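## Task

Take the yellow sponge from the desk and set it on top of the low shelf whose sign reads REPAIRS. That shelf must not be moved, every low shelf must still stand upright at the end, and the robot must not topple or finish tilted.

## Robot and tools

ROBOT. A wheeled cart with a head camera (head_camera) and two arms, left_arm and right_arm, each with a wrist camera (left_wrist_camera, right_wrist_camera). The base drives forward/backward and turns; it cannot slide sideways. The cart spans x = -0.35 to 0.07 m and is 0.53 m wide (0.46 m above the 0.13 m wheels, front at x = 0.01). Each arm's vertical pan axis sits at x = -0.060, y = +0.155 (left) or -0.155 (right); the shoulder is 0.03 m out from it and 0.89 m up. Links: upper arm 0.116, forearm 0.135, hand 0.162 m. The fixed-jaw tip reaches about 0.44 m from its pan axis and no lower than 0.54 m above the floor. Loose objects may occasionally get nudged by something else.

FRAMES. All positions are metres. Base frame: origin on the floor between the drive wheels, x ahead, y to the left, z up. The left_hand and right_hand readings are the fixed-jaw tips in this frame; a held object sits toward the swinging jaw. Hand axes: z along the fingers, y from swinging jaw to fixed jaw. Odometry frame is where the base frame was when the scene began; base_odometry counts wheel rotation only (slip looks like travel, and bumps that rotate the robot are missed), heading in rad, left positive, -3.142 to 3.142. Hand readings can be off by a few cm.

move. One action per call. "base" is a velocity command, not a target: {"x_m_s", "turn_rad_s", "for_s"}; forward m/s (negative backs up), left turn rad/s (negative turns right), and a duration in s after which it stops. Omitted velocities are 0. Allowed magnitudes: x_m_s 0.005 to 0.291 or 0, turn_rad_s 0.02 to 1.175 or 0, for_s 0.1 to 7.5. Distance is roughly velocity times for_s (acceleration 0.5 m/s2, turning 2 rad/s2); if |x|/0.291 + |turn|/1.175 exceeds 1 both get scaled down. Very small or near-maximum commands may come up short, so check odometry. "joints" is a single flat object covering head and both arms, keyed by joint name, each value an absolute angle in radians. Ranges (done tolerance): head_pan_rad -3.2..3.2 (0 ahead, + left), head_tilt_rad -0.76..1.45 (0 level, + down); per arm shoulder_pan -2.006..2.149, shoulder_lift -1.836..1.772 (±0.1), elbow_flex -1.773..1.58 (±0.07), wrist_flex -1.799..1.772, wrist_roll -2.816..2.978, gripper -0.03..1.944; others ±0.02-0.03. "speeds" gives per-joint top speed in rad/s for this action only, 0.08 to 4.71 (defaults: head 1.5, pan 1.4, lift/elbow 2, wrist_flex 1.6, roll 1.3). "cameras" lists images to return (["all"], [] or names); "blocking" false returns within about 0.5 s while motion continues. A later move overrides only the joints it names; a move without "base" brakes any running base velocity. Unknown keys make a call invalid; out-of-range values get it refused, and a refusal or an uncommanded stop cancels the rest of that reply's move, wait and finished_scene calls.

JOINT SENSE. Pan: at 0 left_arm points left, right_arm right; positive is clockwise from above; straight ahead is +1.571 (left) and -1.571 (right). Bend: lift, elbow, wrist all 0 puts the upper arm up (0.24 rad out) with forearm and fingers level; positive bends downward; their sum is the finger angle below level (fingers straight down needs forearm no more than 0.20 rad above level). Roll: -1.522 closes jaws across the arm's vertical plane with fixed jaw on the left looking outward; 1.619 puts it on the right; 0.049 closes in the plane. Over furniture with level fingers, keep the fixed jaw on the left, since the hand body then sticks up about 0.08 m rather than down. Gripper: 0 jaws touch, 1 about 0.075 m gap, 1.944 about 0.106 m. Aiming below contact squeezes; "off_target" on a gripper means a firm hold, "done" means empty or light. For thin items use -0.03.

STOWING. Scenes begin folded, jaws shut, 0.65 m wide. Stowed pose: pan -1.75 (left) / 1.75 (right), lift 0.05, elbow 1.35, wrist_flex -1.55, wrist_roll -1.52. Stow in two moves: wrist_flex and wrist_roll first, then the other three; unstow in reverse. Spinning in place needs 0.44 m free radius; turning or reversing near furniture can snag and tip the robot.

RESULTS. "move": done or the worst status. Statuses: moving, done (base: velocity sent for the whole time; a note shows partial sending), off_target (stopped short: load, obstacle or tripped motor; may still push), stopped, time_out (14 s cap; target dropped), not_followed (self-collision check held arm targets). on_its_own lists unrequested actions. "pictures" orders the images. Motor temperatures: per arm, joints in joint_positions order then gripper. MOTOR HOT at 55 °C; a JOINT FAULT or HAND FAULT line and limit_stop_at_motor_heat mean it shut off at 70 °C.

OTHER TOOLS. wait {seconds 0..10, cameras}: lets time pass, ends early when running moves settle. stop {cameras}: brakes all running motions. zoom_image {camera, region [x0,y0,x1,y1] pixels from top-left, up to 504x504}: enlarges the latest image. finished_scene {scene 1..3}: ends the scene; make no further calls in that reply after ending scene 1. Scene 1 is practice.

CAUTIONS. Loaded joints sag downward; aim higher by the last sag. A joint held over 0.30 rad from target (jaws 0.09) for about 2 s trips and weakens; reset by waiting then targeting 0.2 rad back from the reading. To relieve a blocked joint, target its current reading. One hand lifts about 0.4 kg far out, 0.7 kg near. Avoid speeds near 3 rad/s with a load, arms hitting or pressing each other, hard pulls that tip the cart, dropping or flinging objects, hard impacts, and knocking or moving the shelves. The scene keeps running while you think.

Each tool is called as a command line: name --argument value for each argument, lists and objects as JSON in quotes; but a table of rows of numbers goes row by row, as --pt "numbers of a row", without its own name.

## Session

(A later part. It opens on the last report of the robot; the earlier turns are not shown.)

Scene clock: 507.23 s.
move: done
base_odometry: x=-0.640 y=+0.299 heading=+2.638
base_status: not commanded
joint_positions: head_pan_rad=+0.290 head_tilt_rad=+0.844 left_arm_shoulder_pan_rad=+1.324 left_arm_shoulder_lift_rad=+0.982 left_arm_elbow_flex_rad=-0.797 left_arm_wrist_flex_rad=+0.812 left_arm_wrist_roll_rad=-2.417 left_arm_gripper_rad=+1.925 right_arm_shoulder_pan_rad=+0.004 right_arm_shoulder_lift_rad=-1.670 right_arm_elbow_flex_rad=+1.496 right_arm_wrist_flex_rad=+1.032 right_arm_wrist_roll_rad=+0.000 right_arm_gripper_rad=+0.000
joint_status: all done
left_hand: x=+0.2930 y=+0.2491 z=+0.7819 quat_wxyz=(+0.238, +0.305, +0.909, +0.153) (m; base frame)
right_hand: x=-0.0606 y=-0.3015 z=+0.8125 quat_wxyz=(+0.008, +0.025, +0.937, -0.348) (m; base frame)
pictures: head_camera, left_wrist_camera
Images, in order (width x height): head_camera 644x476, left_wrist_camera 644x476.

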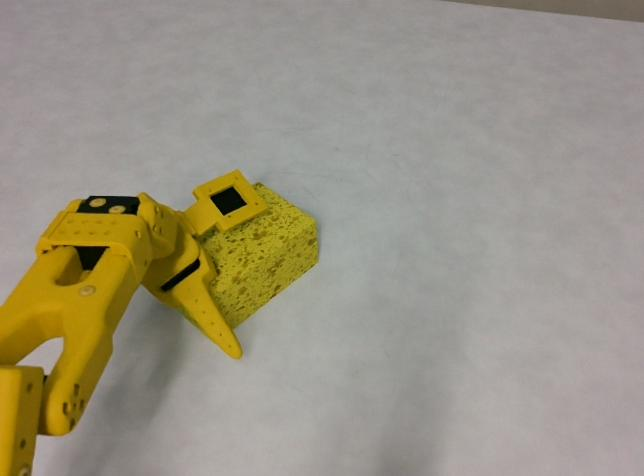

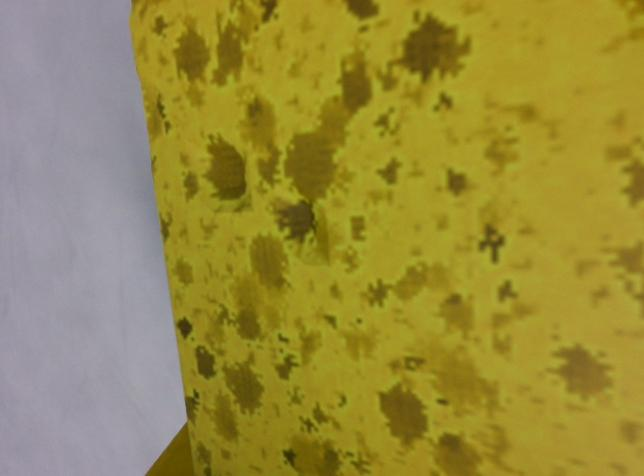

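move --joints '{"left_arm_gripper_rad":0.9}' --cameras '["head_camera","left_wrist_camera"]'

Scene clock: 511.67 s.
move: off_target
base_odometry: x=-0.640 y=+0.298 heading=+2.638
base_status: not commanded
joint_positions: head_pan_rad=+0.290 head_tilt_rad=+0.844 left_arm_shoulder_pan_rad=+1.335 left_arm_shoulder_lift_rad=+0.941 left_arm_elbow_flex_rad=-0.811 left_arm_wrist_flex_rad=+0.810 left_arm_wrist_roll_rad=-2.408 left_arm_gripper_rad=+1.150 right_arm_shoulder_pan_rad=+0.000 right_arm_shoulder_lift_rad=-1.670 right_arm_elbow_flex_rad=+1.496 right_arm_wrist_flex_rad=+1.032 right_arm_wrist_roll_rad=+0.000 right_arm_gripper_rad=+0.000
joint_status: left_arm_gripper_rad off_target (ended at +1.151, target +0.900)
left_hand: x=+0.3003 y=+0.2468 z=+0.7992 quat_wxyz=(+0.263, +0.303, +0.901, +0.165) (m; base frame)
right_hand: x=-0.0600 y=-0.3015 z=+0.8125 quat_wxyz=(+0.009, +0.023, +0.937, -0.348) (m; base frame)
pictures: head_camera, left_wrist_camera
Images, in order (width x height): head_camera 644x476, left_wrist_camera 644x476.

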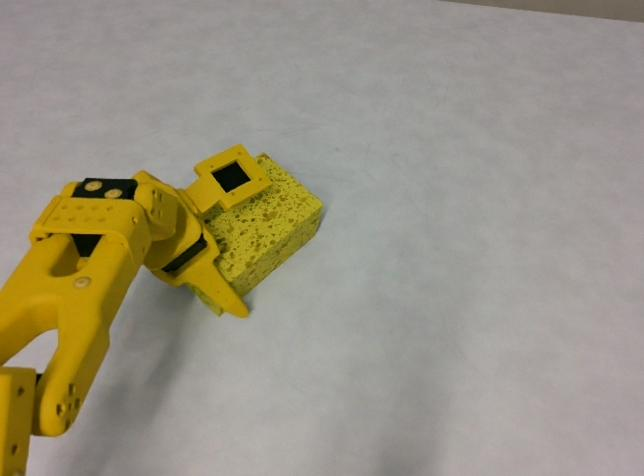

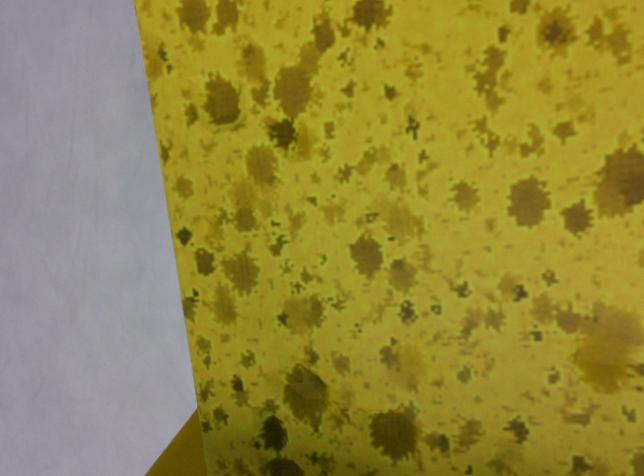

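Firm grip. Lift.

move --joints '{"left_arm_gripper_rad":1.07,"left_arm_shoulder_lift_rad":0.45}' --speeds '{"left_arm_shoulder_lift_rad":0.4}' --cameras '["head_camera"]'

Scene clock: 516.63 s.
move: done
base_odometry: x=-0.640 y=+0.299 heading=+2.638
base_status: not commanded
joint_positions: head_pan_rad=+0.290 head_tilt_rad=+0.844 left_arm_shoulder_pan_rad=+1.333 left_arm_shoulder_lift_rad=+0.514 left_arm_elbow_flex_rad=-0.797 left_arm_wrist_flex_rad=+0.810 left_arm_wrist_roll_rad=-2.417 left_arm_gripper_rad=+1.075 right_arm_shoulder_pan_rad=+0.001 right_arm_shoulder_lift_rad=-1.670 right_arm_elbow_flex_rad=+1.496 right_arm_wrist_flex_rad=+1.032 right_arm_wrist_roll_rad=+0.000 right_arm_gripper_rad=+0.000
joint_status: all done
left_hand: x=+0.3081 y=+0.2493 z=+0.9452 quat_wxyz=(+0.421, +0.280, +0.821, +0.267) (m; base frame)
right_hand: x=-0.0602 y=-0.3015 z=+0.8125 quat_wxyz=(+0.008, +0.023, +0.937, -0.348) (m; base frame)
pictures: head_camera
Images, in order (width x height): head_camera 644x476.

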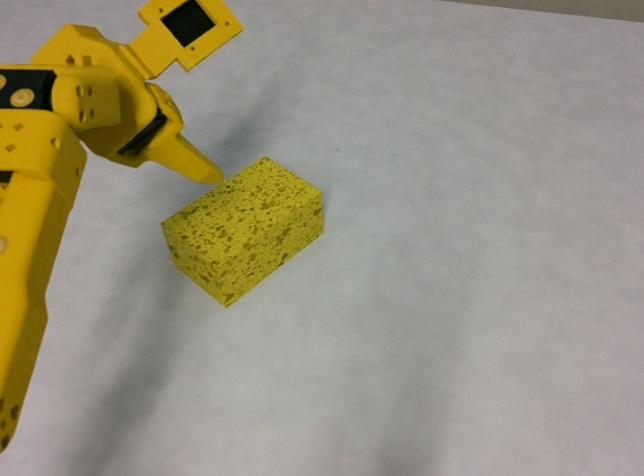

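move --joints '{"left_arm_wrist_roll_rad":0.92,"left_arm_shoulder_pan_rad":1.54,"left_arm_elbow_flex_rad":-1.27,"left_arm_wrist_flex_rad":1.51,"left_arm_gripper_rad":1.5}' --speeds '{"left_arm_wrist_roll_rad":2.5}'

move --joints '{"left_arm_shoulder_lift_rad":0.98}' --speeds '{"left_arm_shoulder_lift_rad":0.5}' --cameras '["head_camera","left_wrist_camera"]'

Scene clock: 551.00 s.
move: done
base_odometry: x=-0.640 y=+0.299 heading=+2.638
base_status: not commanded
joint_positions: head_pan_rad=+0.290 head_tilt_rad=+0.844 left_arm_shoulder_pan_rad=+1.534 left_arm_shoulder_lift_rad=+0.507 left_arm_elbow_flex_rad=-1.240 left_arm_wrist_flex_rad=+1.507 left_arm_wrist_roll_rad=+0.915 left_arm_gripper_rad=+1.493 right_arm_shoulder_pan_rad=+0.001 right_arm_shoulder_lift_rad=-1.670 right_arm_elbow_flex_rad=+1.496 right_arm_wrist_flex_rad=+1.032 right_arm_wrist_roll_rad=+0.000 right_arm_gripper_rad=+0.000
joint_status: all done
left_hand: x=+0.2577 y=+0.1603 z=+0.9574 quat_wxyz=(+0.141, -0.871, +0.302, -0.362) (m; base frame)
right_hand: x=-0.0602 y=-0.3015 z=+0.8125 quat_wxyz=(+0.008, +0.023, +0.937, -0.348) (m; base frame)
pictures: none

Scene clock: 552.57 s.
move: done
base_odometry: x=-0.640 y=+0.299 heading=+2.638
base_status: not commanded
joint_positions: head_pan_rad=+0.290 head_tilt_rad=+0.844 left_arm_shoulder_pan_rad=+1.534 left_arm_shoulder_lift_rad=+0.995 left_arm_elbow_flex_rad=-1.242 left_arm_wrist_flex_rad=+1.507 left_arm_wrist_roll_rad=+0.915 left_arm_gripper_rad=+1.493 right_arm_shoulder_pan_rad=+0.001 right_arm_shoulder_lift_rad=-1.670 right_arm_elbow_flex_rad=+1.496 right_arm_wrist_flex_rad=+1.032 right_arm_wrist_roll_rad=+0.000 right_arm_gripper_rad=+0.000
joint_status: all done
left_hand: x=+0.2541 y=+0.1602 z=+0.8156 quat_wxyz=(+0.056, -0.933, +0.324, -0.145) (m; base frame)
right_hand: x=-0.0602 y=-0.3015 z=+0.8125 quat_wxyz=(+0.008, +0.023, +0.937, -0.348) (m; base frame)
pictures: head_camera, left_wrist_camera
Images, in order (width x height): head_camera 644x476, left_wrist_camera 644x476.

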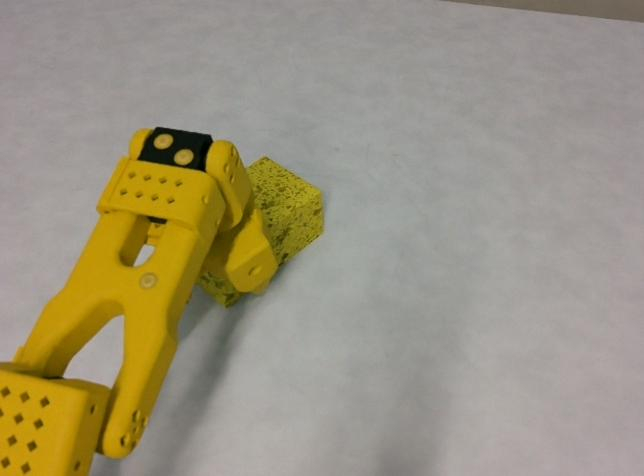

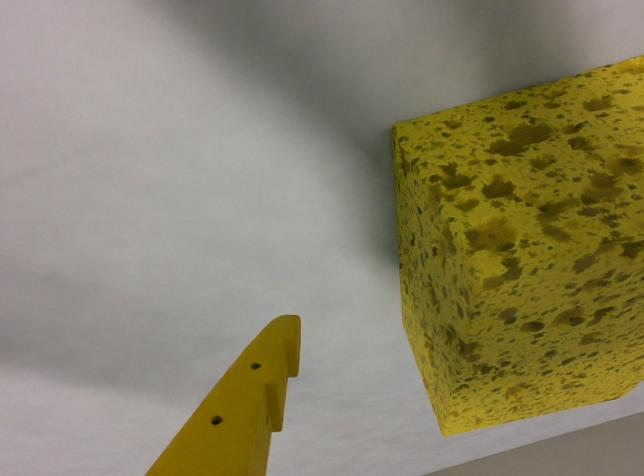

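move --joints '{"left_arm_wrist_roll_rad":0.95,"left_arm_shoulder_pan_rad":1.505}'

move --joints '{"left_arm_shoulder_lift_rad":1.13,"left_arm_elbow_flex_rad":-1.25,"left_arm_wrist_flex_rad":1.4}' --speeds '{"left_arm_shoulder_lift_rad":0.3,"left_arm_elbow_flex_rad":0.3,"left_arm_wrist_flex_rad":0.25}' --cameras '["head_camera","left_wrist_camera"]'

Scene clock: 561.93 s.
move: done
base_odometry: x=-0.640 y=+0.299 heading=+2.638
base_status: not commanded
joint_positions: head_pan_rad=+0.290 head_tilt_rad=+0.844 left_arm_shoulder_pan_rad=+1.510 left_arm_shoulder_lift_rad=+0.995 left_arm_elbow_flex_rad=-1.242 left_arm_wrist_flex_rad=+1.507 left_arm_wrist_roll_rad=+0.944 left_arm_gripper_rad=+1.493 right_arm_shoulder_pan_rad=+0.001 right_arm_shoulder_lift_rad=-1.670 right_arm_elbow_flex_rad=+1.496 right_arm_wrist_flex_rad=+1.032 right_arm_wrist_roll_rad=+0.000 right_arm_gripper_rad=+0.000
joint_status: all done
left_hand: x=+0.2540 y=+0.1678 z=+0.8157 quat_wxyz=(+0.056, -0.942, +0.299, -0.145) (m; base frame)
right_hand: x=-0.0602 y=-0.3015 z=+0.8125 quat_wxyz=(+0.008, +0.023, +0.937, -0.348) (m; base frame)
pictures: none

Scene clock: 562.90 s.
move: done
base_odometry: x=-0.640 y=+0.299 heading=+2.638
base_status: not commanded
joint_positions: head_pan_rad=+0.290 head_tilt_rad=+0.844 left_arm_shoulder_pan_rad=+1.510 left_arm_shoulder_lift_rad=+1.145 left_arm_elbow_flex_rad=-1.242 left_arm_wrist_flex_rad=+1.407 left_arm_wrist_roll_rad=+0.944 left_arm_gripper_rad=+1.493 right_arm_shoulder_pan_rad=+0.001 right_arm_shoulder_lift_rad=-1.670 right_arm_elbow_flex_rad=+1.496 right_arm_wrist_flex_rad=+1.032 right_arm_wrist_roll_rad=+0.000 right_arm_gripper_rad=+0.000
joint_status: all done
left_hand: x=+0.2548 y=+0.1678 z=+0.7769 quat_wxyz=(+0.047, -0.945, +0.300, -0.121) (m; base frame)
right_hand: x=-0.0602 y=-0.3015 z=+0.8125 quat_wxyz=(+0.008, +0.023, +0.937, -0.348) (m; base frame)
pictures: head_camera, left_wrist_camera
Images, in order (width x height): head_camera 644x476, left_wrist_camera 644x476.

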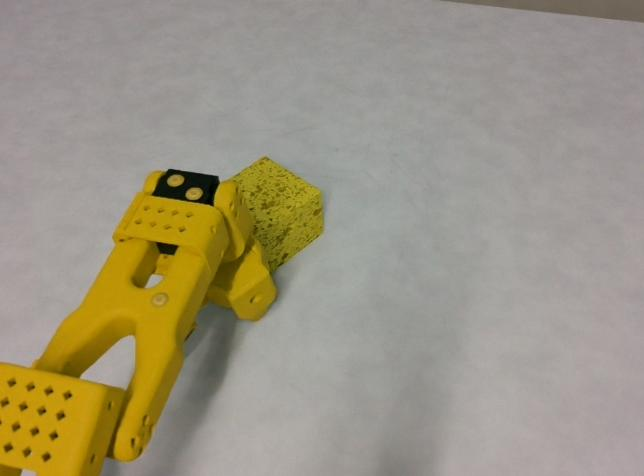

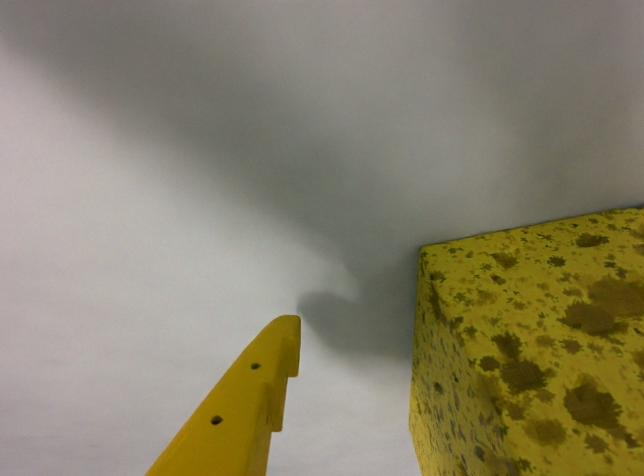

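move --joints '{"left_arm_gripper_rad":1.85}'

move --joints '{"left_arm_wrist_roll_rad":0.965,"left_arm_shoulder_pan_rad":1.475,"left_arm_shoulder_lift_rad":1.13,"left_arm_elbow_flex_rad":-1.24,"left_arm_wrist_flex_rad":1.33}' --cameras '["head_camera","left_wrist_camera"]'

Scene clock: 574.03 s.
move: done
base_odometry: x=-0.640 y=+0.299 heading=+2.638
base_status: not commanded
joint_positions: head_pan_rad=+0.290 head_tilt_rad=+0.844 left_arm_shoulder_pan_rad=+1.510 left_arm_shoulder_lift_rad=+1.145 left_arm_elbow_flex_rad=-1.242 left_arm_wrist_flex_rad=+1.407 left_arm_wrist_roll_rad=+0.944 left_arm_gripper_rad=+1.842 right_arm_shoulder_pan_rad=+0.001 right_arm_shoulder_lift_rad=-1.670 right_arm_elbow_flex_rad=+1.496 right_arm_wrist_flex_rad=+1.032 right_arm_wrist_roll_rad=+0.000 right_arm_gripper_rad=+0.000
joint_status: all done
left_hand: x=+0.2548 y=+0.1678 z=+0.7769 quat_wxyz=(+0.047, -0.945, +0.300, -0.121) (m; base frame)
right_hand: x=-0.0602 y=-0.3015 z=+0.8125 quat_wxyz=(+0.008, +0.023, +0.937, -0.348) (m; base frame)
pictures: none

Scene clock: 574.93 s.
move: done
base_odometry: x=-0.640 y=+0.299 heading=+2.638
base_status: not commanded
joint_positions: head_pan_rad=+0.290 head_tilt_rad=+0.844 left_arm_shoulder_pan_rad=+1.479 left_arm_shoulder_lift_rad=+1.145 left_arm_elbow_flex_rad=-1.239 left_arm_wrist_flex_rad=+1.340 left_arm_wrist_roll_rad=+0.960 left_arm_gripper_rad=+1.842 right_arm_shoulder_pan_rad=+0.001 right_arm_shoulder_lift_rad=-1.670 right_arm_elbow_flex_rad=+1.496 right_arm_wrist_flex_rad=+1.032 right_arm_wrist_roll_rad=+0.000 right_arm_gripper_rad=+0.000
joint_status: all done
left_hand: x=+0.2644 y=+0.1783 z=+0.7792 quat_wxyz=(+0.059, -0.947, +0.277, -0.151) (m; base frame)
right_hand: x=-0.0602 y=-0.3015 z=+0.8125 quat_wxyz=(+0.008, +0.023, +0.937, -0.348) (m; base frame)
pictures: head_camera, left_wrist_camera
Images, in order (width x height): head_camera 644x476, left_wrist_camera 644x476.

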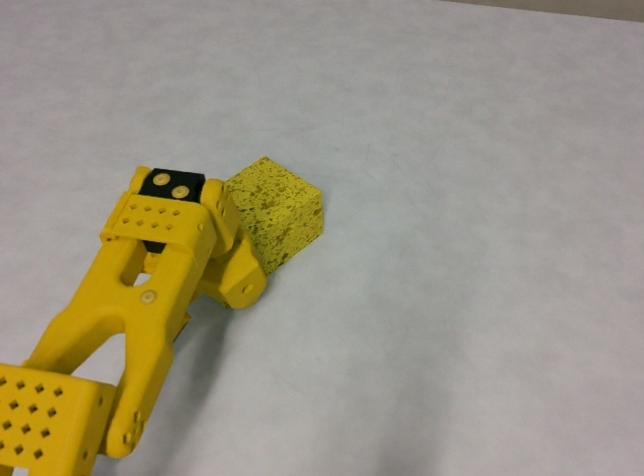

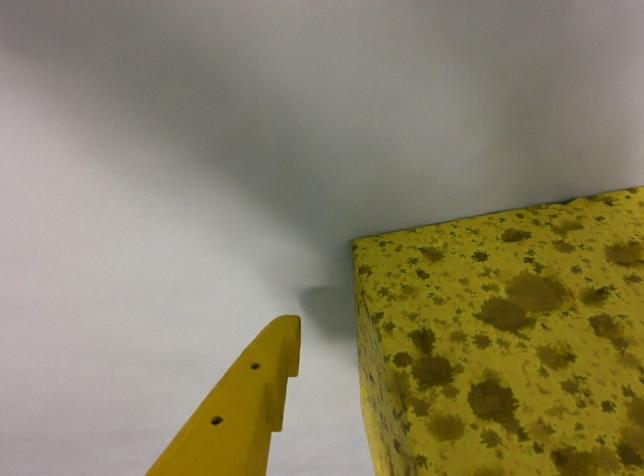

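move --joints '{"left_arm_wrist_roll_rad":0.99,"left_arm_shoulder_pan_rad":1.445,"left_arm_shoulder_lift_rad":1.16,"left_arm_elbow_flex_rad":-1.24,"left_arm_wrist_flex_rad":1.29}'

move --joints '{"left_arm_gripper_rad":0.95}' --cameras '["head_camera","left_wrist_camera"]'

Scene clock: 583.87 s.
move: done
base_odometry: x=-0.640 y=+0.299 heading=+2.638
base_status: not commanded
joint_positions: head_pan_rad=+0.290 head_tilt_rad=+0.844 left_arm_shoulder_pan_rad=+1.448 left_arm_shoulder_lift_rad=+1.176 left_arm_elbow_flex_rad=-1.239 left_arm_wrist_flex_rad=+1.298 left_arm_wrist_roll_rad=+0.984 left_arm_gripper_rad=+1.842 right_arm_shoulder_pan_rad=+0.001 right_arm_shoulder_lift_rad=-1.670 right_arm_elbow_flex_rad=+1.496 right_arm_wrist_flex_rad=+1.032 right_arm_wrist_roll_rad=+0.000 right_arm_gripper_rad=+0.000
joint_status: all done
left_hand: x=+0.2664 y=+0.1885 z=+0.7722 quat_wxyz=(+0.062, -0.954, +0.250, -0.155) (m; base frame)
right_hand: x=-0.0602 y=-0.3015 z=+0.8125 quat_wxyz=(+0.008, +0.023, +0.937, -0.348) (m; base frame)
pictures: none

Scene clock: 584.87 s.
move: off_target
base_odometry: x=-0.640 y=+0.298 heading=+2.638
base_status: not commanded
joint_positions: head_pan_rad=+0.290 head_tilt_rad=+0.844 left_arm_shoulder_pan_rad=+1.444 left_arm_shoulder_lift_rad=+1.171 left_arm_elbow_flex_rad=-1.247 left_arm_wrist_flex_rad=+1.286 left_arm_wrist_roll_rad=+0.984 left_arm_gripper_rad=+1.048 right_arm_shoulder_pan_rad=+0.001 right_arm_shoulder_lift_rad=-1.670 right_arm_elbow_flex_rad=+1.496 right_arm_wrist_flex_rad=+1.032 right_arm_wrist_roll_rad=+0.000 right_arm_gripper_rad=+0.000
joint_status: left_arm_gripper_rad off_target (ended at +1.048, target +0.950)
left_hand: x=+0.2697 y=+0.1904 z=+0.7756 quat_wxyz=(+0.067, -0.952, +0.247, -0.166) (m; base frame)
right_hand: x=-0.0602 y=-0.3015 z=+0.8125 quat_wxyz=(+0.008, +0.023, +0.937, -0.348) (m; base frame)
pictures: head_camera, left_wrist_camera
Images, in order (width x height): head_camera 644x476, left_wrist_camera 644x476.

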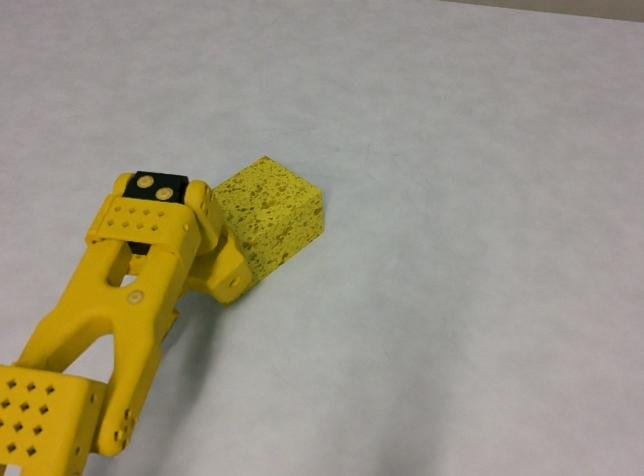

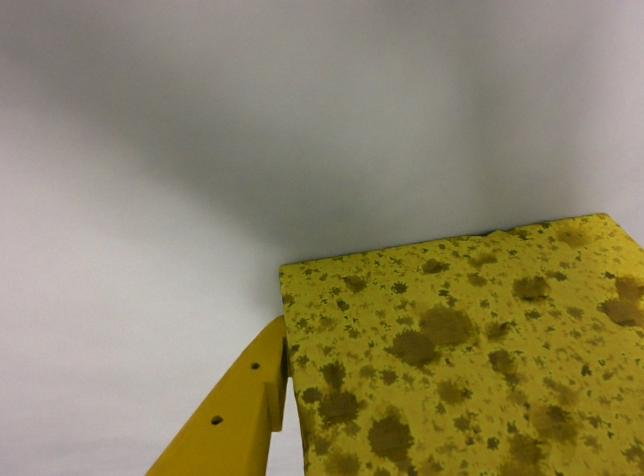

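move --joints '{"left_arm_shoulder_lift_rad":0.55}' --speeds '{"left_arm_shoulder_lift_rad":0.35}' --cameras '["head_camera","left_wrist_camera"]'

Scene clock: 598.23 s.
move: done
base_odometry: x=-0.640 y=+0.299 heading=+2.638
base_status: not commanded
joint_positions: head_pan_rad=+0.290 head_tilt_rad=+0.844 left_arm_shoulder_pan_rad=+1.445 left_arm_shoulder_lift_rad=+0.620 left_arm_elbow_flex_rad=-1.236 left_arm_wrist_flex_rad=+1.297 left_arm_wrist_roll_rad=+0.992 left_arm_gripper_rad=+1.009 right_arm_shoulder_pan_rad=+0.000 right_arm_shoulder_lift_rad=-1.670 right_arm_elbow_flex_rad=+1.496 right_arm_wrist_flex_rad=+1.032 right_arm_wrist_roll_rad=+0.000 right_arm_gripper_rad=+0.000
joint_status: all done
on_its_own: left_arm_gripper_rad moved -0.038 toward your old target +0.950
left_hand: x=+0.2858 y=+0.1919 z=+0.9469 quat_wxyz=(+0.158, -0.874, +0.224, -0.400) (m; base frame)
right_hand: x=-0.0600 y=-0.3015 z=+0.8125 quat_wxyz=(+0.009, +0.023, +0.937, -0.348) (m; base frame)
pictures: head_camera, left_wrist_camera
Images, in order (width x height): head_camera 644x476, left_wrist_camera 644x476.

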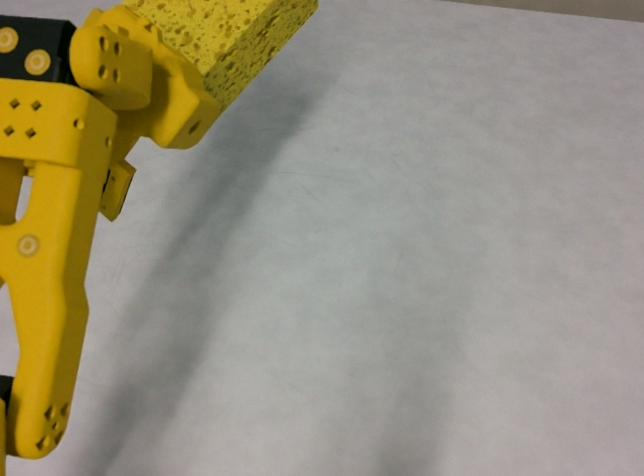

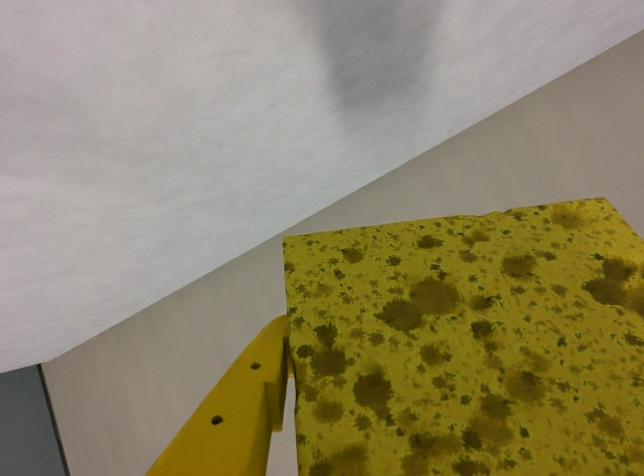

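move --base '{"x_m_s":-0.25,"for_s":3.0}'

move --base '{"turn_rad_s":0.7,"for_s":2.25}' --joints '{"head_pan_rad":0.1,"head_tilt_rad":0.8}' --cameras '["head_camera","left_wrist_camera"]'

Scene clock: 614.40 s.
move: done
base_odometry: x=+0.017 y=-0.064 heading=+2.638
base_status: done (sent for 3 of 3 s)
joint_positions: head_pan_rad=+0.290 head_tilt_rad=+0.844 left_arm_shoulder_pan_rad=+1.447 left_arm_shoulder_lift_rad=+0.619 left_arm_elbow_flex_rad=-1.236 left_arm_wrist_flex_rad=+1.297 left_arm_wrist_roll_rad=+0.992 left_arm_gripper_rad=+1.009 right_arm_shoulder_pan_rad=-0.004 right_arm_shoulder_lift_rad=-1.670 right_arm_elbow_flex_rad=+1.496 right_arm_wrist_flex_rad=+1.032 right_arm_wrist_roll_rad=+0.000 right_arm_gripper_rad=+0.000
joint_status: not commanded
left_hand: x=+0.2857 y=+0.1914 z=+0.9474 quat_wxyz=(+0.158, -0.874, +0.225, -0.401) (m; base frame)
right_hand: x=-0.0595 y=-0.3015 z=+0.8125 quat_wxyz=(+0.009, +0.021, +0.937, -0.348) (m; base frame)
pictures: none

Scene clock: 617.33 s.
move: done
base_odometry: x=+0.018 y=-0.064 heading=-2.058
base_status: done (sent for 2.27 of 2.27 s)
joint_positions: head_pan_rad=+0.109 head_tilt_rad=+0.814 left_arm_shoulder_pan_rad=+1.444 left_arm_shoulder_lift_rad=+0.619 left_arm_elbow_flex_rad=-1.236 left_arm_wrist_flex_rad=+1.297 left_arm_wrist_roll_rad=+0.992 left_arm_gripper_rad=+1.009 right_arm_shoulder_pan_rad=-0.004 right_arm_shoulder_lift_rad=-1.670 right_arm_elbow_flex_rad=+1.496 right_arm_wrist_flex_rad=+1.032 right_arm_wrist_roll_rad=+0.000 right_arm_gripper_rad=+0.000
joint_status: all done
left_hand: x=+0.2856 y=+0.1924 z=+0.9474 quat_wxyz=(+0.159, -0.874, +0.223, -0.401) (m; base frame)
right_hand: x=-0.0595 y=-0.3015 z=+0.8125 quat_wxyz=(+0.009, +0.021, +0.937, -0.348) (m; base frame)
pictures: head_camera, left_wrist_camera
Images, in order (width x height): head_camera 644x476, left_wrist_camera 644x476.

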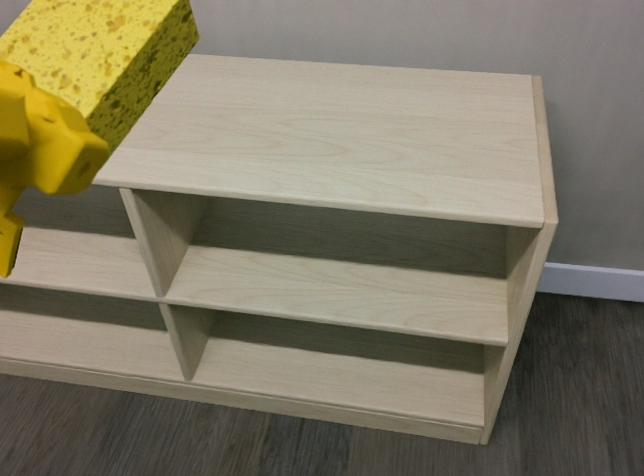

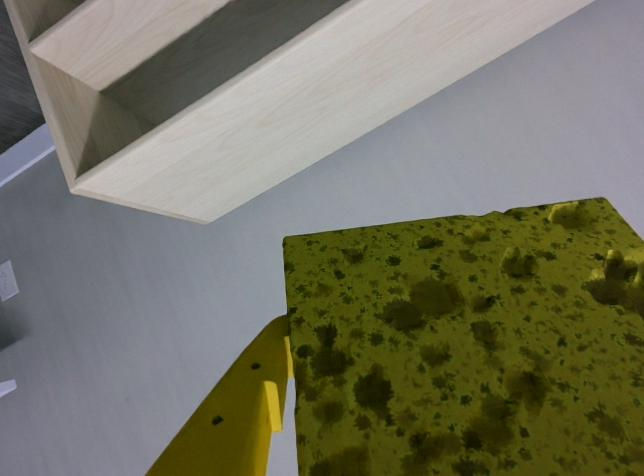

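move --base '{"x_m_s":0.2,"for_s":2.1}' --joints '{"head_pan_rad":-0.2,"head_tilt_rad":1.2}' --cameras '["head_camera","left_wrist_camera"]'

Scene clock: 632.37 s.
move: done
base_odometry: x=-0.178 y=-0.436 heading=-2.056
base_status: done (sent for 2.1 of 2.1 s)
joint_positions: head_pan_rad=-0.190 head_tilt_rad=+1.194 left_arm_shoulder_pan_rad=+1.444 left_arm_shoulder_lift_rad=+0.617 left_arm_elbow_flex_rad=-1.236 left_arm_wrist_flex_rad=+1.297 left_arm_wrist_roll_rad=+0.992 left_arm_gripper_rad=+1.009 right_arm_shoulder_pan_rad=+0.003 right_arm_shoulder_lift_rad=-1.670 right_arm_elbow_flex_rad=+1.496 right_arm_wrist_flex_rad=+1.032 right_arm_wrist_roll_rad=+0.000 right_arm_gripper_rad=+0.000
joint_status: all done
left_hand: x=+0.2855 y=+0.1924 z=+0.9479 quat_wxyz=(+0.159, -0.874, +0.223, -0.401) (m; base frame)
right_hand: x=-0.0604 y=-0.3015 z=+0.8125 quat_wxyz=(+0.008, +0.024, +0.937, -0.348) (m; base frame)
pictures: head_camera, left_wrist_camera
Images, in order (width x height): head_camera 644x476, left_wrist_camera 644x476.

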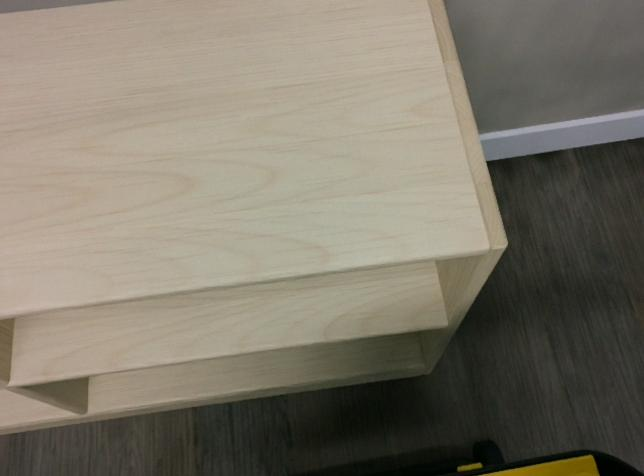

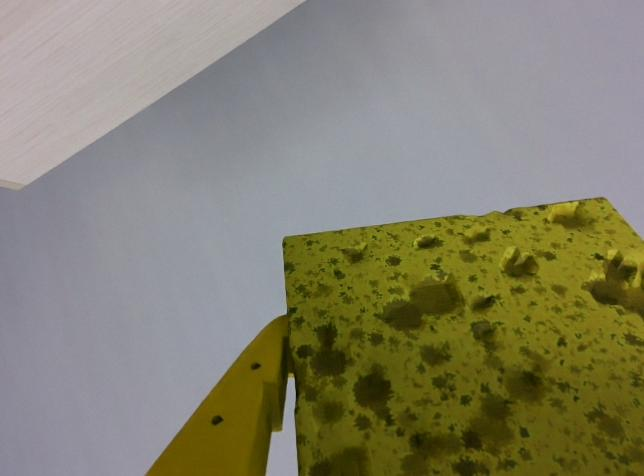

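move --joints '{"left_arm_shoulder_lift_rad": 1.35, "left_arm_elbow_flex_rad": -0.75, "left_arm_wrist_flex_rad": 0.635, "head_pan_rad": 0.35, "head_tilt_rad": 1.0}' --speeds '{"left_arm_shoulder_lift_rad": 0.5, "left_arm_elbow_flex_rad": 0.34, "left_arm_wrist_flex_rad": 0.45}' --cameras '["head_camera"]'

Scene clock: 658.40 s.
move: done
base_odometry: x=-0.178 y=-0.436 heading=-2.056
base_status: not commanded
joint_positions: head_pan_rad=+0.339 head_tilt_rad=+1.014 left_arm_shoulder_pan_rad=+1.444 left_arm_shoulder_lift_rad=+1.369 left_arm_elbow_flex_rad=-0.748 left_arm_wrist_flex_rad=+0.646 left_arm_wrist_roll_rad=+0.992 left_arm_gripper_rad=+1.009 right_arm_shoulder_pan_rad=+0.003 right_arm_shoulder_lift_rad=-1.670 right_arm_elbow_flex_rad=+1.496 right_arm_wrist_flex_rad=+1.032 right_arm_wrist_roll_rad=+0.000 right_arm_gripper_rad=+0.000
joint_status: all done
left_hand: x=+0.2412 y=+0.1868 z=+0.6604 quat_wxyz=(+0.056, -0.958, +0.245, -0.141) (m; base frame)
right_hand: x=-0.0604 y=-0.3015 z=+0.8125 quat_wxyz=(+0.008, +0.024, +0.937, -0.348) (m; base frame)
pictures: head_camera
Images, in order (width x height): head_camera 644x476.

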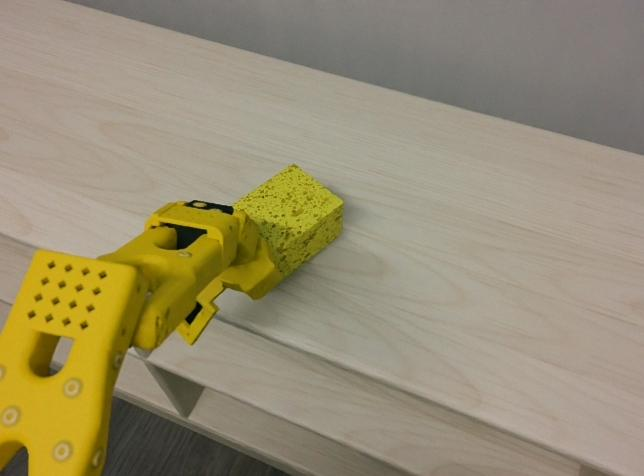

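move --base '{"x_m_s": 0.06, "for_s": 0.6}'

move --joints '{"left_arm_shoulder_lift_rad": 1.52, "left_arm_elbow_flex_rad": -0.70, "left_arm_wrist_flex_rad": 0.415}' --speeds '{"left_arm_shoulder_lift_rad": 0.3, "left_arm_elbow_flex_rad": 0.1, "left_arm_wrist_flex_rad": 0.4}' --cameras '["head_camera"]'

Scene clock: 668.40 s.
move: done
base_odometry: x=-0.195 y=-0.468 heading=-2.056
base_status: done (sent for 0.6 of 0.6 s)
joint_positions: head_pan_rad=+0.339 head_tilt_rad=+1.014 left_arm_shoulder_pan_rad=+1.444 left_arm_shoulder_lift_rad=+1.369 left_arm_elbow_flex_rad=-0.748 left_arm_wrist_flex_rad=+0.645 left_arm_wrist_roll_rad=+0.992 left_arm_gripper_rad=+1.009 right_arm_shoulder_pan_rad=-0.002 right_arm_shoulder_lift_rad=-1.670 right_arm_elbow_flex_rad=+1.496 right_arm_wrist_flex_rad=+1.032 right_arm_wrist_roll_rad=+0.000 right_arm_gripper_rad=+0.000
joint_status: not commanded
left_hand: x=+0.2415 y=+0.1868 z=+0.6605 quat_wxyz=(+0.056, -0.958, +0.245, -0.141) (m; base frame)
right_hand: x=-0.0597 y=-0.3015 z=+0.8125 quat_wxyz=(+0.009, +0.022, +0.937, -0.348) (m; base frame)
pictures: none

Scene clock: 669.50 s.
move: done
base_odometry: x=-0.195 y=-0.468 heading=-2.056
base_status: not commanded
joint_positions: head_pan_rad=+0.339 head_tilt_rad=+1.014 left_arm_shoulder_pan_rad=+1.447 left_arm_shoulder_lift_rad=+1.508 left_arm_elbow_flex_rad=-0.705 left_arm_wrist_flex_rad=+0.421 left_arm_wrist_roll_rad=+0.992 left_arm_gripper_rad=+1.009 right_arm_shoulder_pan_rad=-0.002 right_arm_shoulder_lift_rad=-1.670 right_arm_elbow_flex_rad=+1.496 right_arm_wrist_flex_rad=+1.032 right_arm_wrist_roll_rad=+0.000 right_arm_gripper_rad=+0.000
joint_status: all done
left_hand: x=+0.2308 y=+0.1845 z=+0.6271 quat_wxyz=(+0.063, -0.954, +0.245, -0.160) (m; base frame)
right_hand: x=-0.0597 y=-0.3015 z=+0.8125 quat_wxyz=(+0.009, +0.022, +0.937, -0.348) (m; base frame)
pictures: head_camera
Images, in order (width x height): head_camera 644x476.

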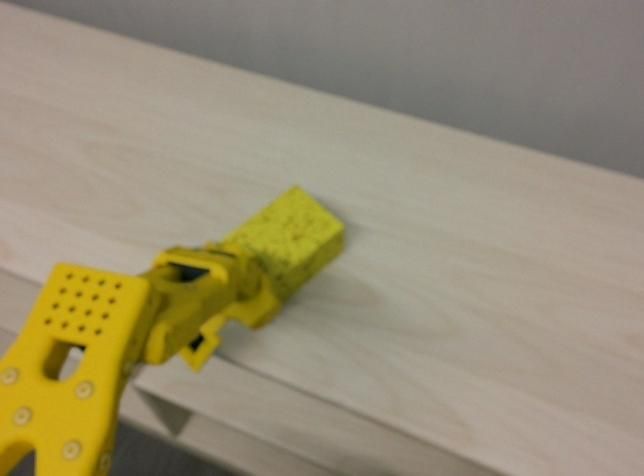

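move --joints '{"left_arm_shoulder_lift_rad": 1.60, "left_arm_elbow_flex_rad": -0.70, "left_arm_wrist_flex_rad": 0.335}' --speeds '{"left_arm_shoulder_lift_rad": 0.15, "left_arm_elbow_flex_rad": 0.1, "left_arm_wrist_flex_rad": 0.15}' --cameras '["head_camera","left_wrist_camera"]'

Scene clock: 676.13 s.
move: done
base_odometry: x=-0.195 y=-0.468 heading=-2.056
base_status: not commanded
joint_positions: head_pan_rad=+0.339 head_tilt_rad=+1.014 left_arm_shoulder_pan_rad=+1.450 left_arm_shoulder_lift_rad=+1.539 left_arm_elbow_flex_rad=-0.711 left_arm_wrist_flex_rad=+0.335 left_arm_wrist_roll_rad=+0.992 left_arm_gripper_rad=+1.009 right_arm_shoulder_pan_rad=-0.002 right_arm_shoulder_lift_rad=-1.670 right_arm_elbow_flex_rad=+1.496 right_arm_wrist_flex_rad=+1.032 right_arm_wrist_roll_rad=+0.000 right_arm_gripper_rad=+0.000
joint_status: all done
left_hand: x=+0.2371 y=+0.1844 z=+0.6246 quat_wxyz=(+0.074, -0.948, +0.245, -0.189) (m; base frame)
right_hand: x=-0.0597 y=-0.3015 z=+0.8125 quat_wxyz=(+0.009, +0.022, +0.937, -0.348) (m; base frame)
pictures: head_camera, left_wrist_camera
Images, in order (width x height): head_camera 644x476, left_wrist_camera 644x476.

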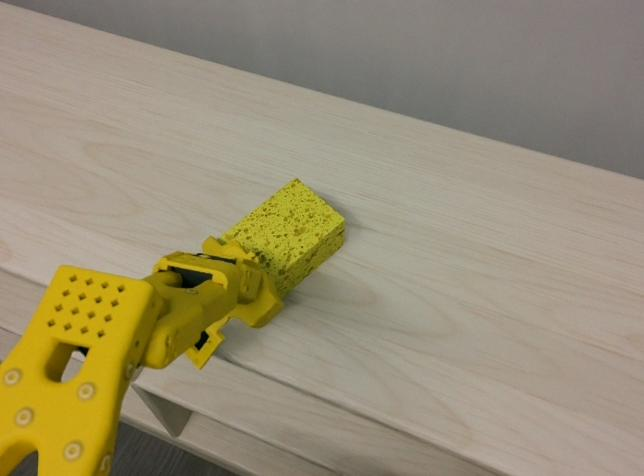

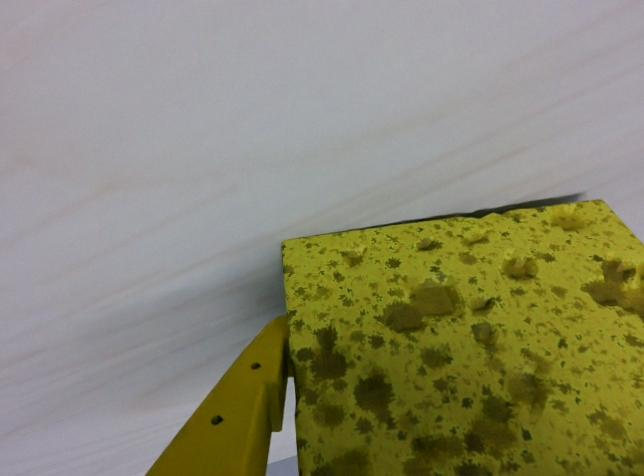

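move --joints '{"left_arm_wrist_flex_rad": 0.40,"left_arm_shoulder_lift_rad": 1.60}' --speeds '{"left_arm_wrist_flex_rad": 0.15}' --cameras '["left_wrist_camera"]'

Scene clock: 682.37 s.
move: off_target
base_odometry: x=-0.195 y=-0.468 heading=-2.056
base_status: not commanded
joint_positions: head_pan_rad=+0.339 head_tilt_rad=+1.014 left_arm_shoulder_pan_rad=+1.448 left_arm_shoulder_lift_rad=+1.539 left_arm_elbow_flex_rad=-0.719 left_arm_wrist_flex_rad=+0.361 left_arm_wrist_roll_rad=+0.992 left_arm_gripper_rad=+1.009 right_arm_shoulder_pan_rad=-0.002 right_arm_shoulder_lift_rad=-1.670 right_arm_elbow_flex_rad=+1.496 right_arm_wrist_flex_rad=+1.032 right_arm_wrist_roll_rad=+0.000 right_arm_gripper_rad=+0.000
joint_status: left_arm_wrist_flex_rad off_target (ended at +0.360, target +0.400); the others done
left_hand: x=+0.2351 y=+0.1846 z=+0.6243 quat_wxyz=(+0.071, -0.950, +0.245, -0.180) (m; base frame)
right_hand: x=-0.0597 y=-0.3015 z=+0.8125 quat_wxyz=(+0.009, +0.022, +0.937, -0.348) (m; base frame)
pictures: left_wrist_camera
Images, in order (width x height): left_wrist_camera 644x476.

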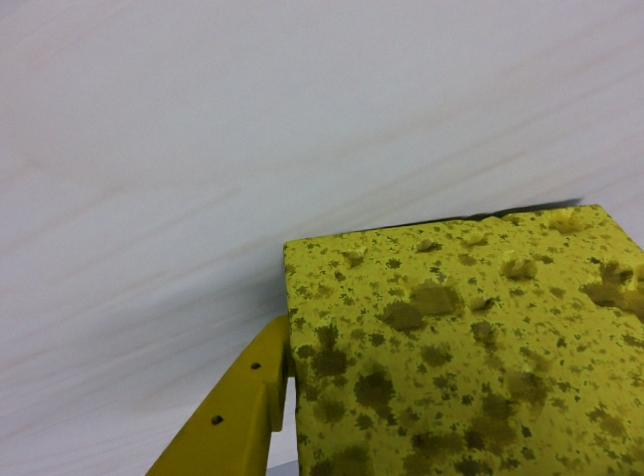

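In contact. Relax and release.

move --joints '{"left_arm_shoulder_lift_rad": 1.55, "left_arm_wrist_flex_rad": 0.37, "left_arm_elbow_flex_rad": -0.715}' --speeds '{"left_arm_wrist_flex_rad": 0.1, "left_arm_shoulder_lift_rad": 0.1}'

move --joints '{"left_arm_gripper_rad": 1.5}' --cameras '["left_wrist_camera"]'

move --joints '{"left_arm_gripper_rad": 1.9}' --cameras '["head_camera"]'

Scene clock: 690.57 s.
move: done
base_odometry: x=-0.195 y=-0.468 heading=-2.056
base_status: not commanded
joint_positions: head_pan_rad=+0.339 head_tilt_rad=+1.014 left_arm_shoulder_pan_rad=+1.448 left_arm_shoulder_lift_rad=+1.538 left_arm_elbow_flex_rad=-0.724 left_arm_wrist_flex_rad=+0.361 left_arm_wrist_roll_rad=+0.992 left_arm_gripper_rad=+1.009 right_arm_shoulder_pan_rad=-0.002 right_arm_shoulder_lift_rad=-1.670 right_arm_elbow_flex_rad=+1.496 right_arm_wrist_flex_rad=+1.032 right_arm_wrist_roll_rad=+0.000 right_arm_gripper_rad=+0.000
joint_status: all done
left_hand: x=+0.2366 y=+0.1848 z=+0.6254 quat_wxyz=(+0.072, -0.949, +0.245, -0.183) (m; base frame)
right_hand: x=-0.0597 y=-0.3015 z=+0.8125 quat_wxyz=(+0.009, +0.022, +0.937, -0.348) (m; base frame)
pictures: none

Scene clock: 691.33 s.
move: done
base_odometry: x=-0.195 y=-0.468 heading=-2.056
base_status: not commanded
joint_positions: head_pan_rad=+0.339 head_tilt_rad=+1.014 left_arm_shoulder_pan_rad=+1.447 left_arm_shoulder_lift_rad=+1.559 left_arm_elbow_flex_rad=-0.714 left_arm_wrist_flex_rad=+0.372 left_arm_wrist_roll_rad=+0.987 left_arm_gripper_rad=+1.493 right_arm_shoulder_pan_rad=-0.004 right_arm_shoulder_lift_rad=-1.670 right_arm_elbow_flex_rad=+1.496 right_arm_wrist_flex_rad=+1.032 right_arm_wrist_roll_rad=+0.000 right_arm_gripper_rad=+0.000
joint_status: all done
left_hand: x=+0.2268 y=+0.1840 z=+0.6178 quat_wxyz=(+0.065, -0.953, +0.247, -0.164) (m; base frame)
right_hand: x=-0.0595 y=-0.3015 z=+0.8125 quat_wxyz=(+0.009, +0.021, +0.937, -0.348) (m; base frame)
pictures: left_wrist_camera
Images, in order (width x height): left_wrist_camera 644x476.

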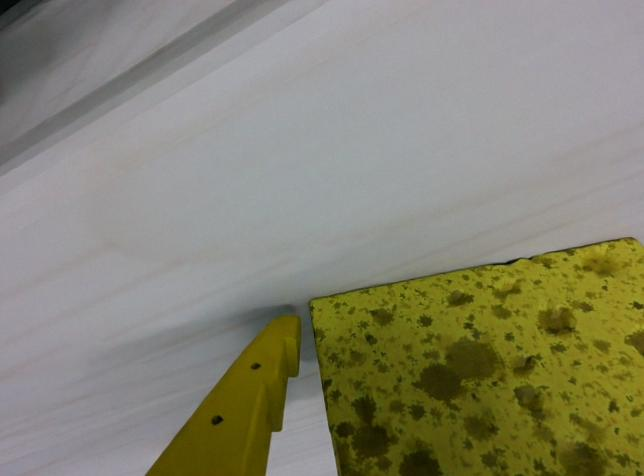

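Scene clock: 692.07 s.
move: done
base_odometry: x=-0.195 y=-0.468 heading=-2.056
base_status: not commanded
joint_positions: head_pan_rad=+0.339 head_tilt_rad=+1.014 left_arm_shoulder_pan_rad=+1.447 left_arm_shoulder_lift_rad=+1.559 left_arm_elbow_flex_rad=-0.714 left_arm_wrist_flex_rad=+0.372 left_arm_wrist_roll_rad=+0.987 left_arm_gripper_rad=+1.891 right_arm_shoulder_pan_rad=-0.004 right_arm_shoulder_lift_rad=-1.670 right_arm_elbow_flex_rad=+1.496 right_arm_wrist_flex_rad=+1.032 right_arm_wrist_roll_rad=+0.000 right_arm_gripper_rad=+0.000
joint_status: all done
left_hand: x=+0.2268 y=+0.1840 z=+0.6178 quat_wxyz=(+0.065, -0.953, +0.247, -0.164) (m; base frame)
right_hand: x=-0.0595 y=-0.3015 z=+0.8125 quat_wxyz=(+0.009, +0.021, +0.937, -0.348) (m; base frame)
pictures: head_camera
Images, in order (width x height): head_camera 644x476.

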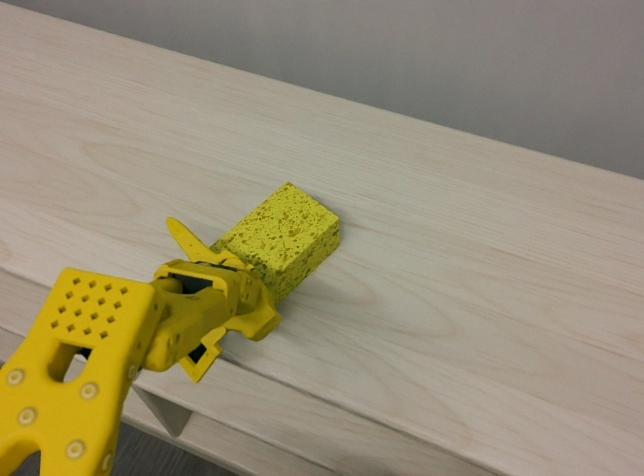

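move --joints '{"left_arm_shoulder_lift_rad": 1.35, "left_arm_elbow_flex_rad": -0.75, "left_arm_wrist_flex_rad": 0.635}' --speeds '{"left_arm_shoulder_lift_rad": 0.4, "left_arm_elbow_flex_rad": 0.1, "left_arm_wrist_flex_rad": 0.52}'

move --joints '{"left_arm_shoulder_lift_rad": 0.617, "left_arm_elbow_flex_rad": -1.236, "left_arm_wrist_flex_rad": 1.297}' --speeds '{"left_arm_shoulder_lift_rad": 0.8, "left_arm_elbow_flex_rad": 0.5, "left_arm_wrist_flex_rad": 0.7}'

move --base '{"x_m_s": -0.15, "for_s": 1.5}' --cameras '["head_camera"]'

Scene clock: 707.17 s.
move: done
base_odometry: x=-0.195 y=-0.468 heading=-2.056
base_status: not commanded
joint_positions: head_pan_rad=+0.339 head_tilt_rad=+1.014 left_arm_shoulder_pan_rad=+1.447 left_arm_shoulder_lift_rad=+1.416 left_arm_elbow_flex_rad=-0.725 left_arm_wrist_flex_rad=+0.629 left_arm_wrist_roll_rad=+0.987 left_arm_gripper_rad=+1.891 right_arm_shoulder_pan_rad=-0.004 right_arm_shoulder_lift_rad=-1.670 right_arm_elbow_flex_rad=+1.496 right_arm_wrist_flex_rad=+1.032 right_arm_wrist_roll_rad=+0.000 right_arm_gripper_rad=+0.000
joint_status: all done
left_hand: x=+0.2272 y=+0.1841 z=+0.6450 quat_wxyz=(+0.046, -0.960, +0.249, -0.116) (m; base frame)
right_hand: x=-0.0595 y=-0.3015 z=+0.8125 quat_wxyz=(+0.009, +0.021, +0.937, -0.348) (m; base frame)
pictures: none

Scene clock: 708.73 s.
move: done
base_odometry: x=-0.195 y=-0.468 heading=-2.056
base_status: not commanded
joint_positions: head_pan_rad=+0.339 head_tilt_rad=+1.014 left_arm_shoulder_pan_rad=+1.447 left_arm_shoulder_lift_rad=+0.679 left_arm_elbow_flex_rad=-1.204 left_arm_wrist_flex_rad=+1.295 left_arm_wrist_roll_rad=+0.987 left_arm_gripper_rad=+1.891 right_arm_shoulder_pan_rad=-0.004 right_arm_shoulder_lift_rad=-1.670 right_arm_elbow_flex_rad=+1.496 right_arm_wrist_flex_rad=+1.032 right_arm_wrist_roll_rad=+0.000 right_arm_gripper_rad=+0.000
joint_status: all done
left_hand: x=+0.2872 y=+0.1916 z=+0.9212 quat_wxyz=(+0.144, -0.891, +0.232, -0.362) (m; base frame)
right_hand: x=-0.0595 y=-0.3015 z=+0.8125 quat_wxyz=(+0.009, +0.021, +0.937, -0.348) (m; base frame)
pictures: none

Scene clock: 711.10 s.
move: done
base_odometry: x=-0.090 y=-0.269 heading=-2.055
base_status: done (sent for 1.5 of 1.5 s)
joint_positions: head_pan_rad=+0.339 head_tilt_rad=+1.014 left_arm_shoulder_pan_rad=+1.448 left_arm_shoulder_lift_rad=+0.679 left_arm_elbow_flex_rad=-1.204 left_arm_wrist_flex_rad=+1.295 left_arm_wrist_roll_rad=+0.987 left_arm_gripper_rad=+1.891 right_arm_shoulder_pan_rad=-0.002 right_arm_shoulder_lift_rad=-1.670 right_arm_elbow_flex_rad=+1.496 right_arm_wrist_flex_rad=+1.032 right_arm_wrist_roll_rad=+0.000 right_arm_gripper_rad=+0.000
joint_status: not commanded
left_hand: x=+0.2873 y=+0.1911 z=+0.9212 quat_wxyz=(+0.144, -0.891, +0.232, -0.362) (m; base frame)
right_hand: x=-0.0597 y=-0.3015 z=+0.8125 quat_wxyz=(+0.009, +0.022, +0.937, -0.348) (m; base frame)
pictures: head_camera
Images, in order (width x height): head_camera 644x476.

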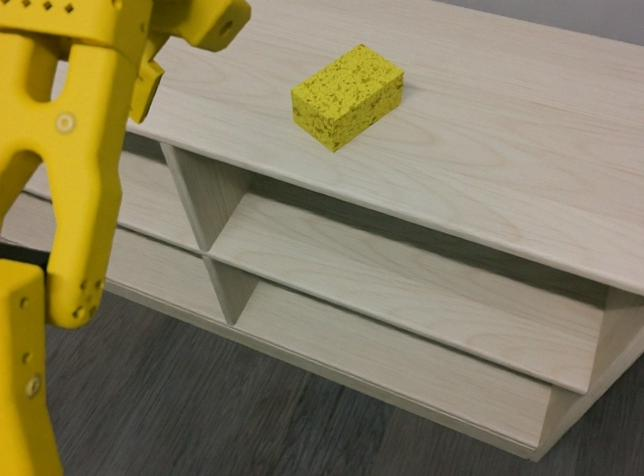

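finished_scene --scene 2

The scene is finished: the task was done.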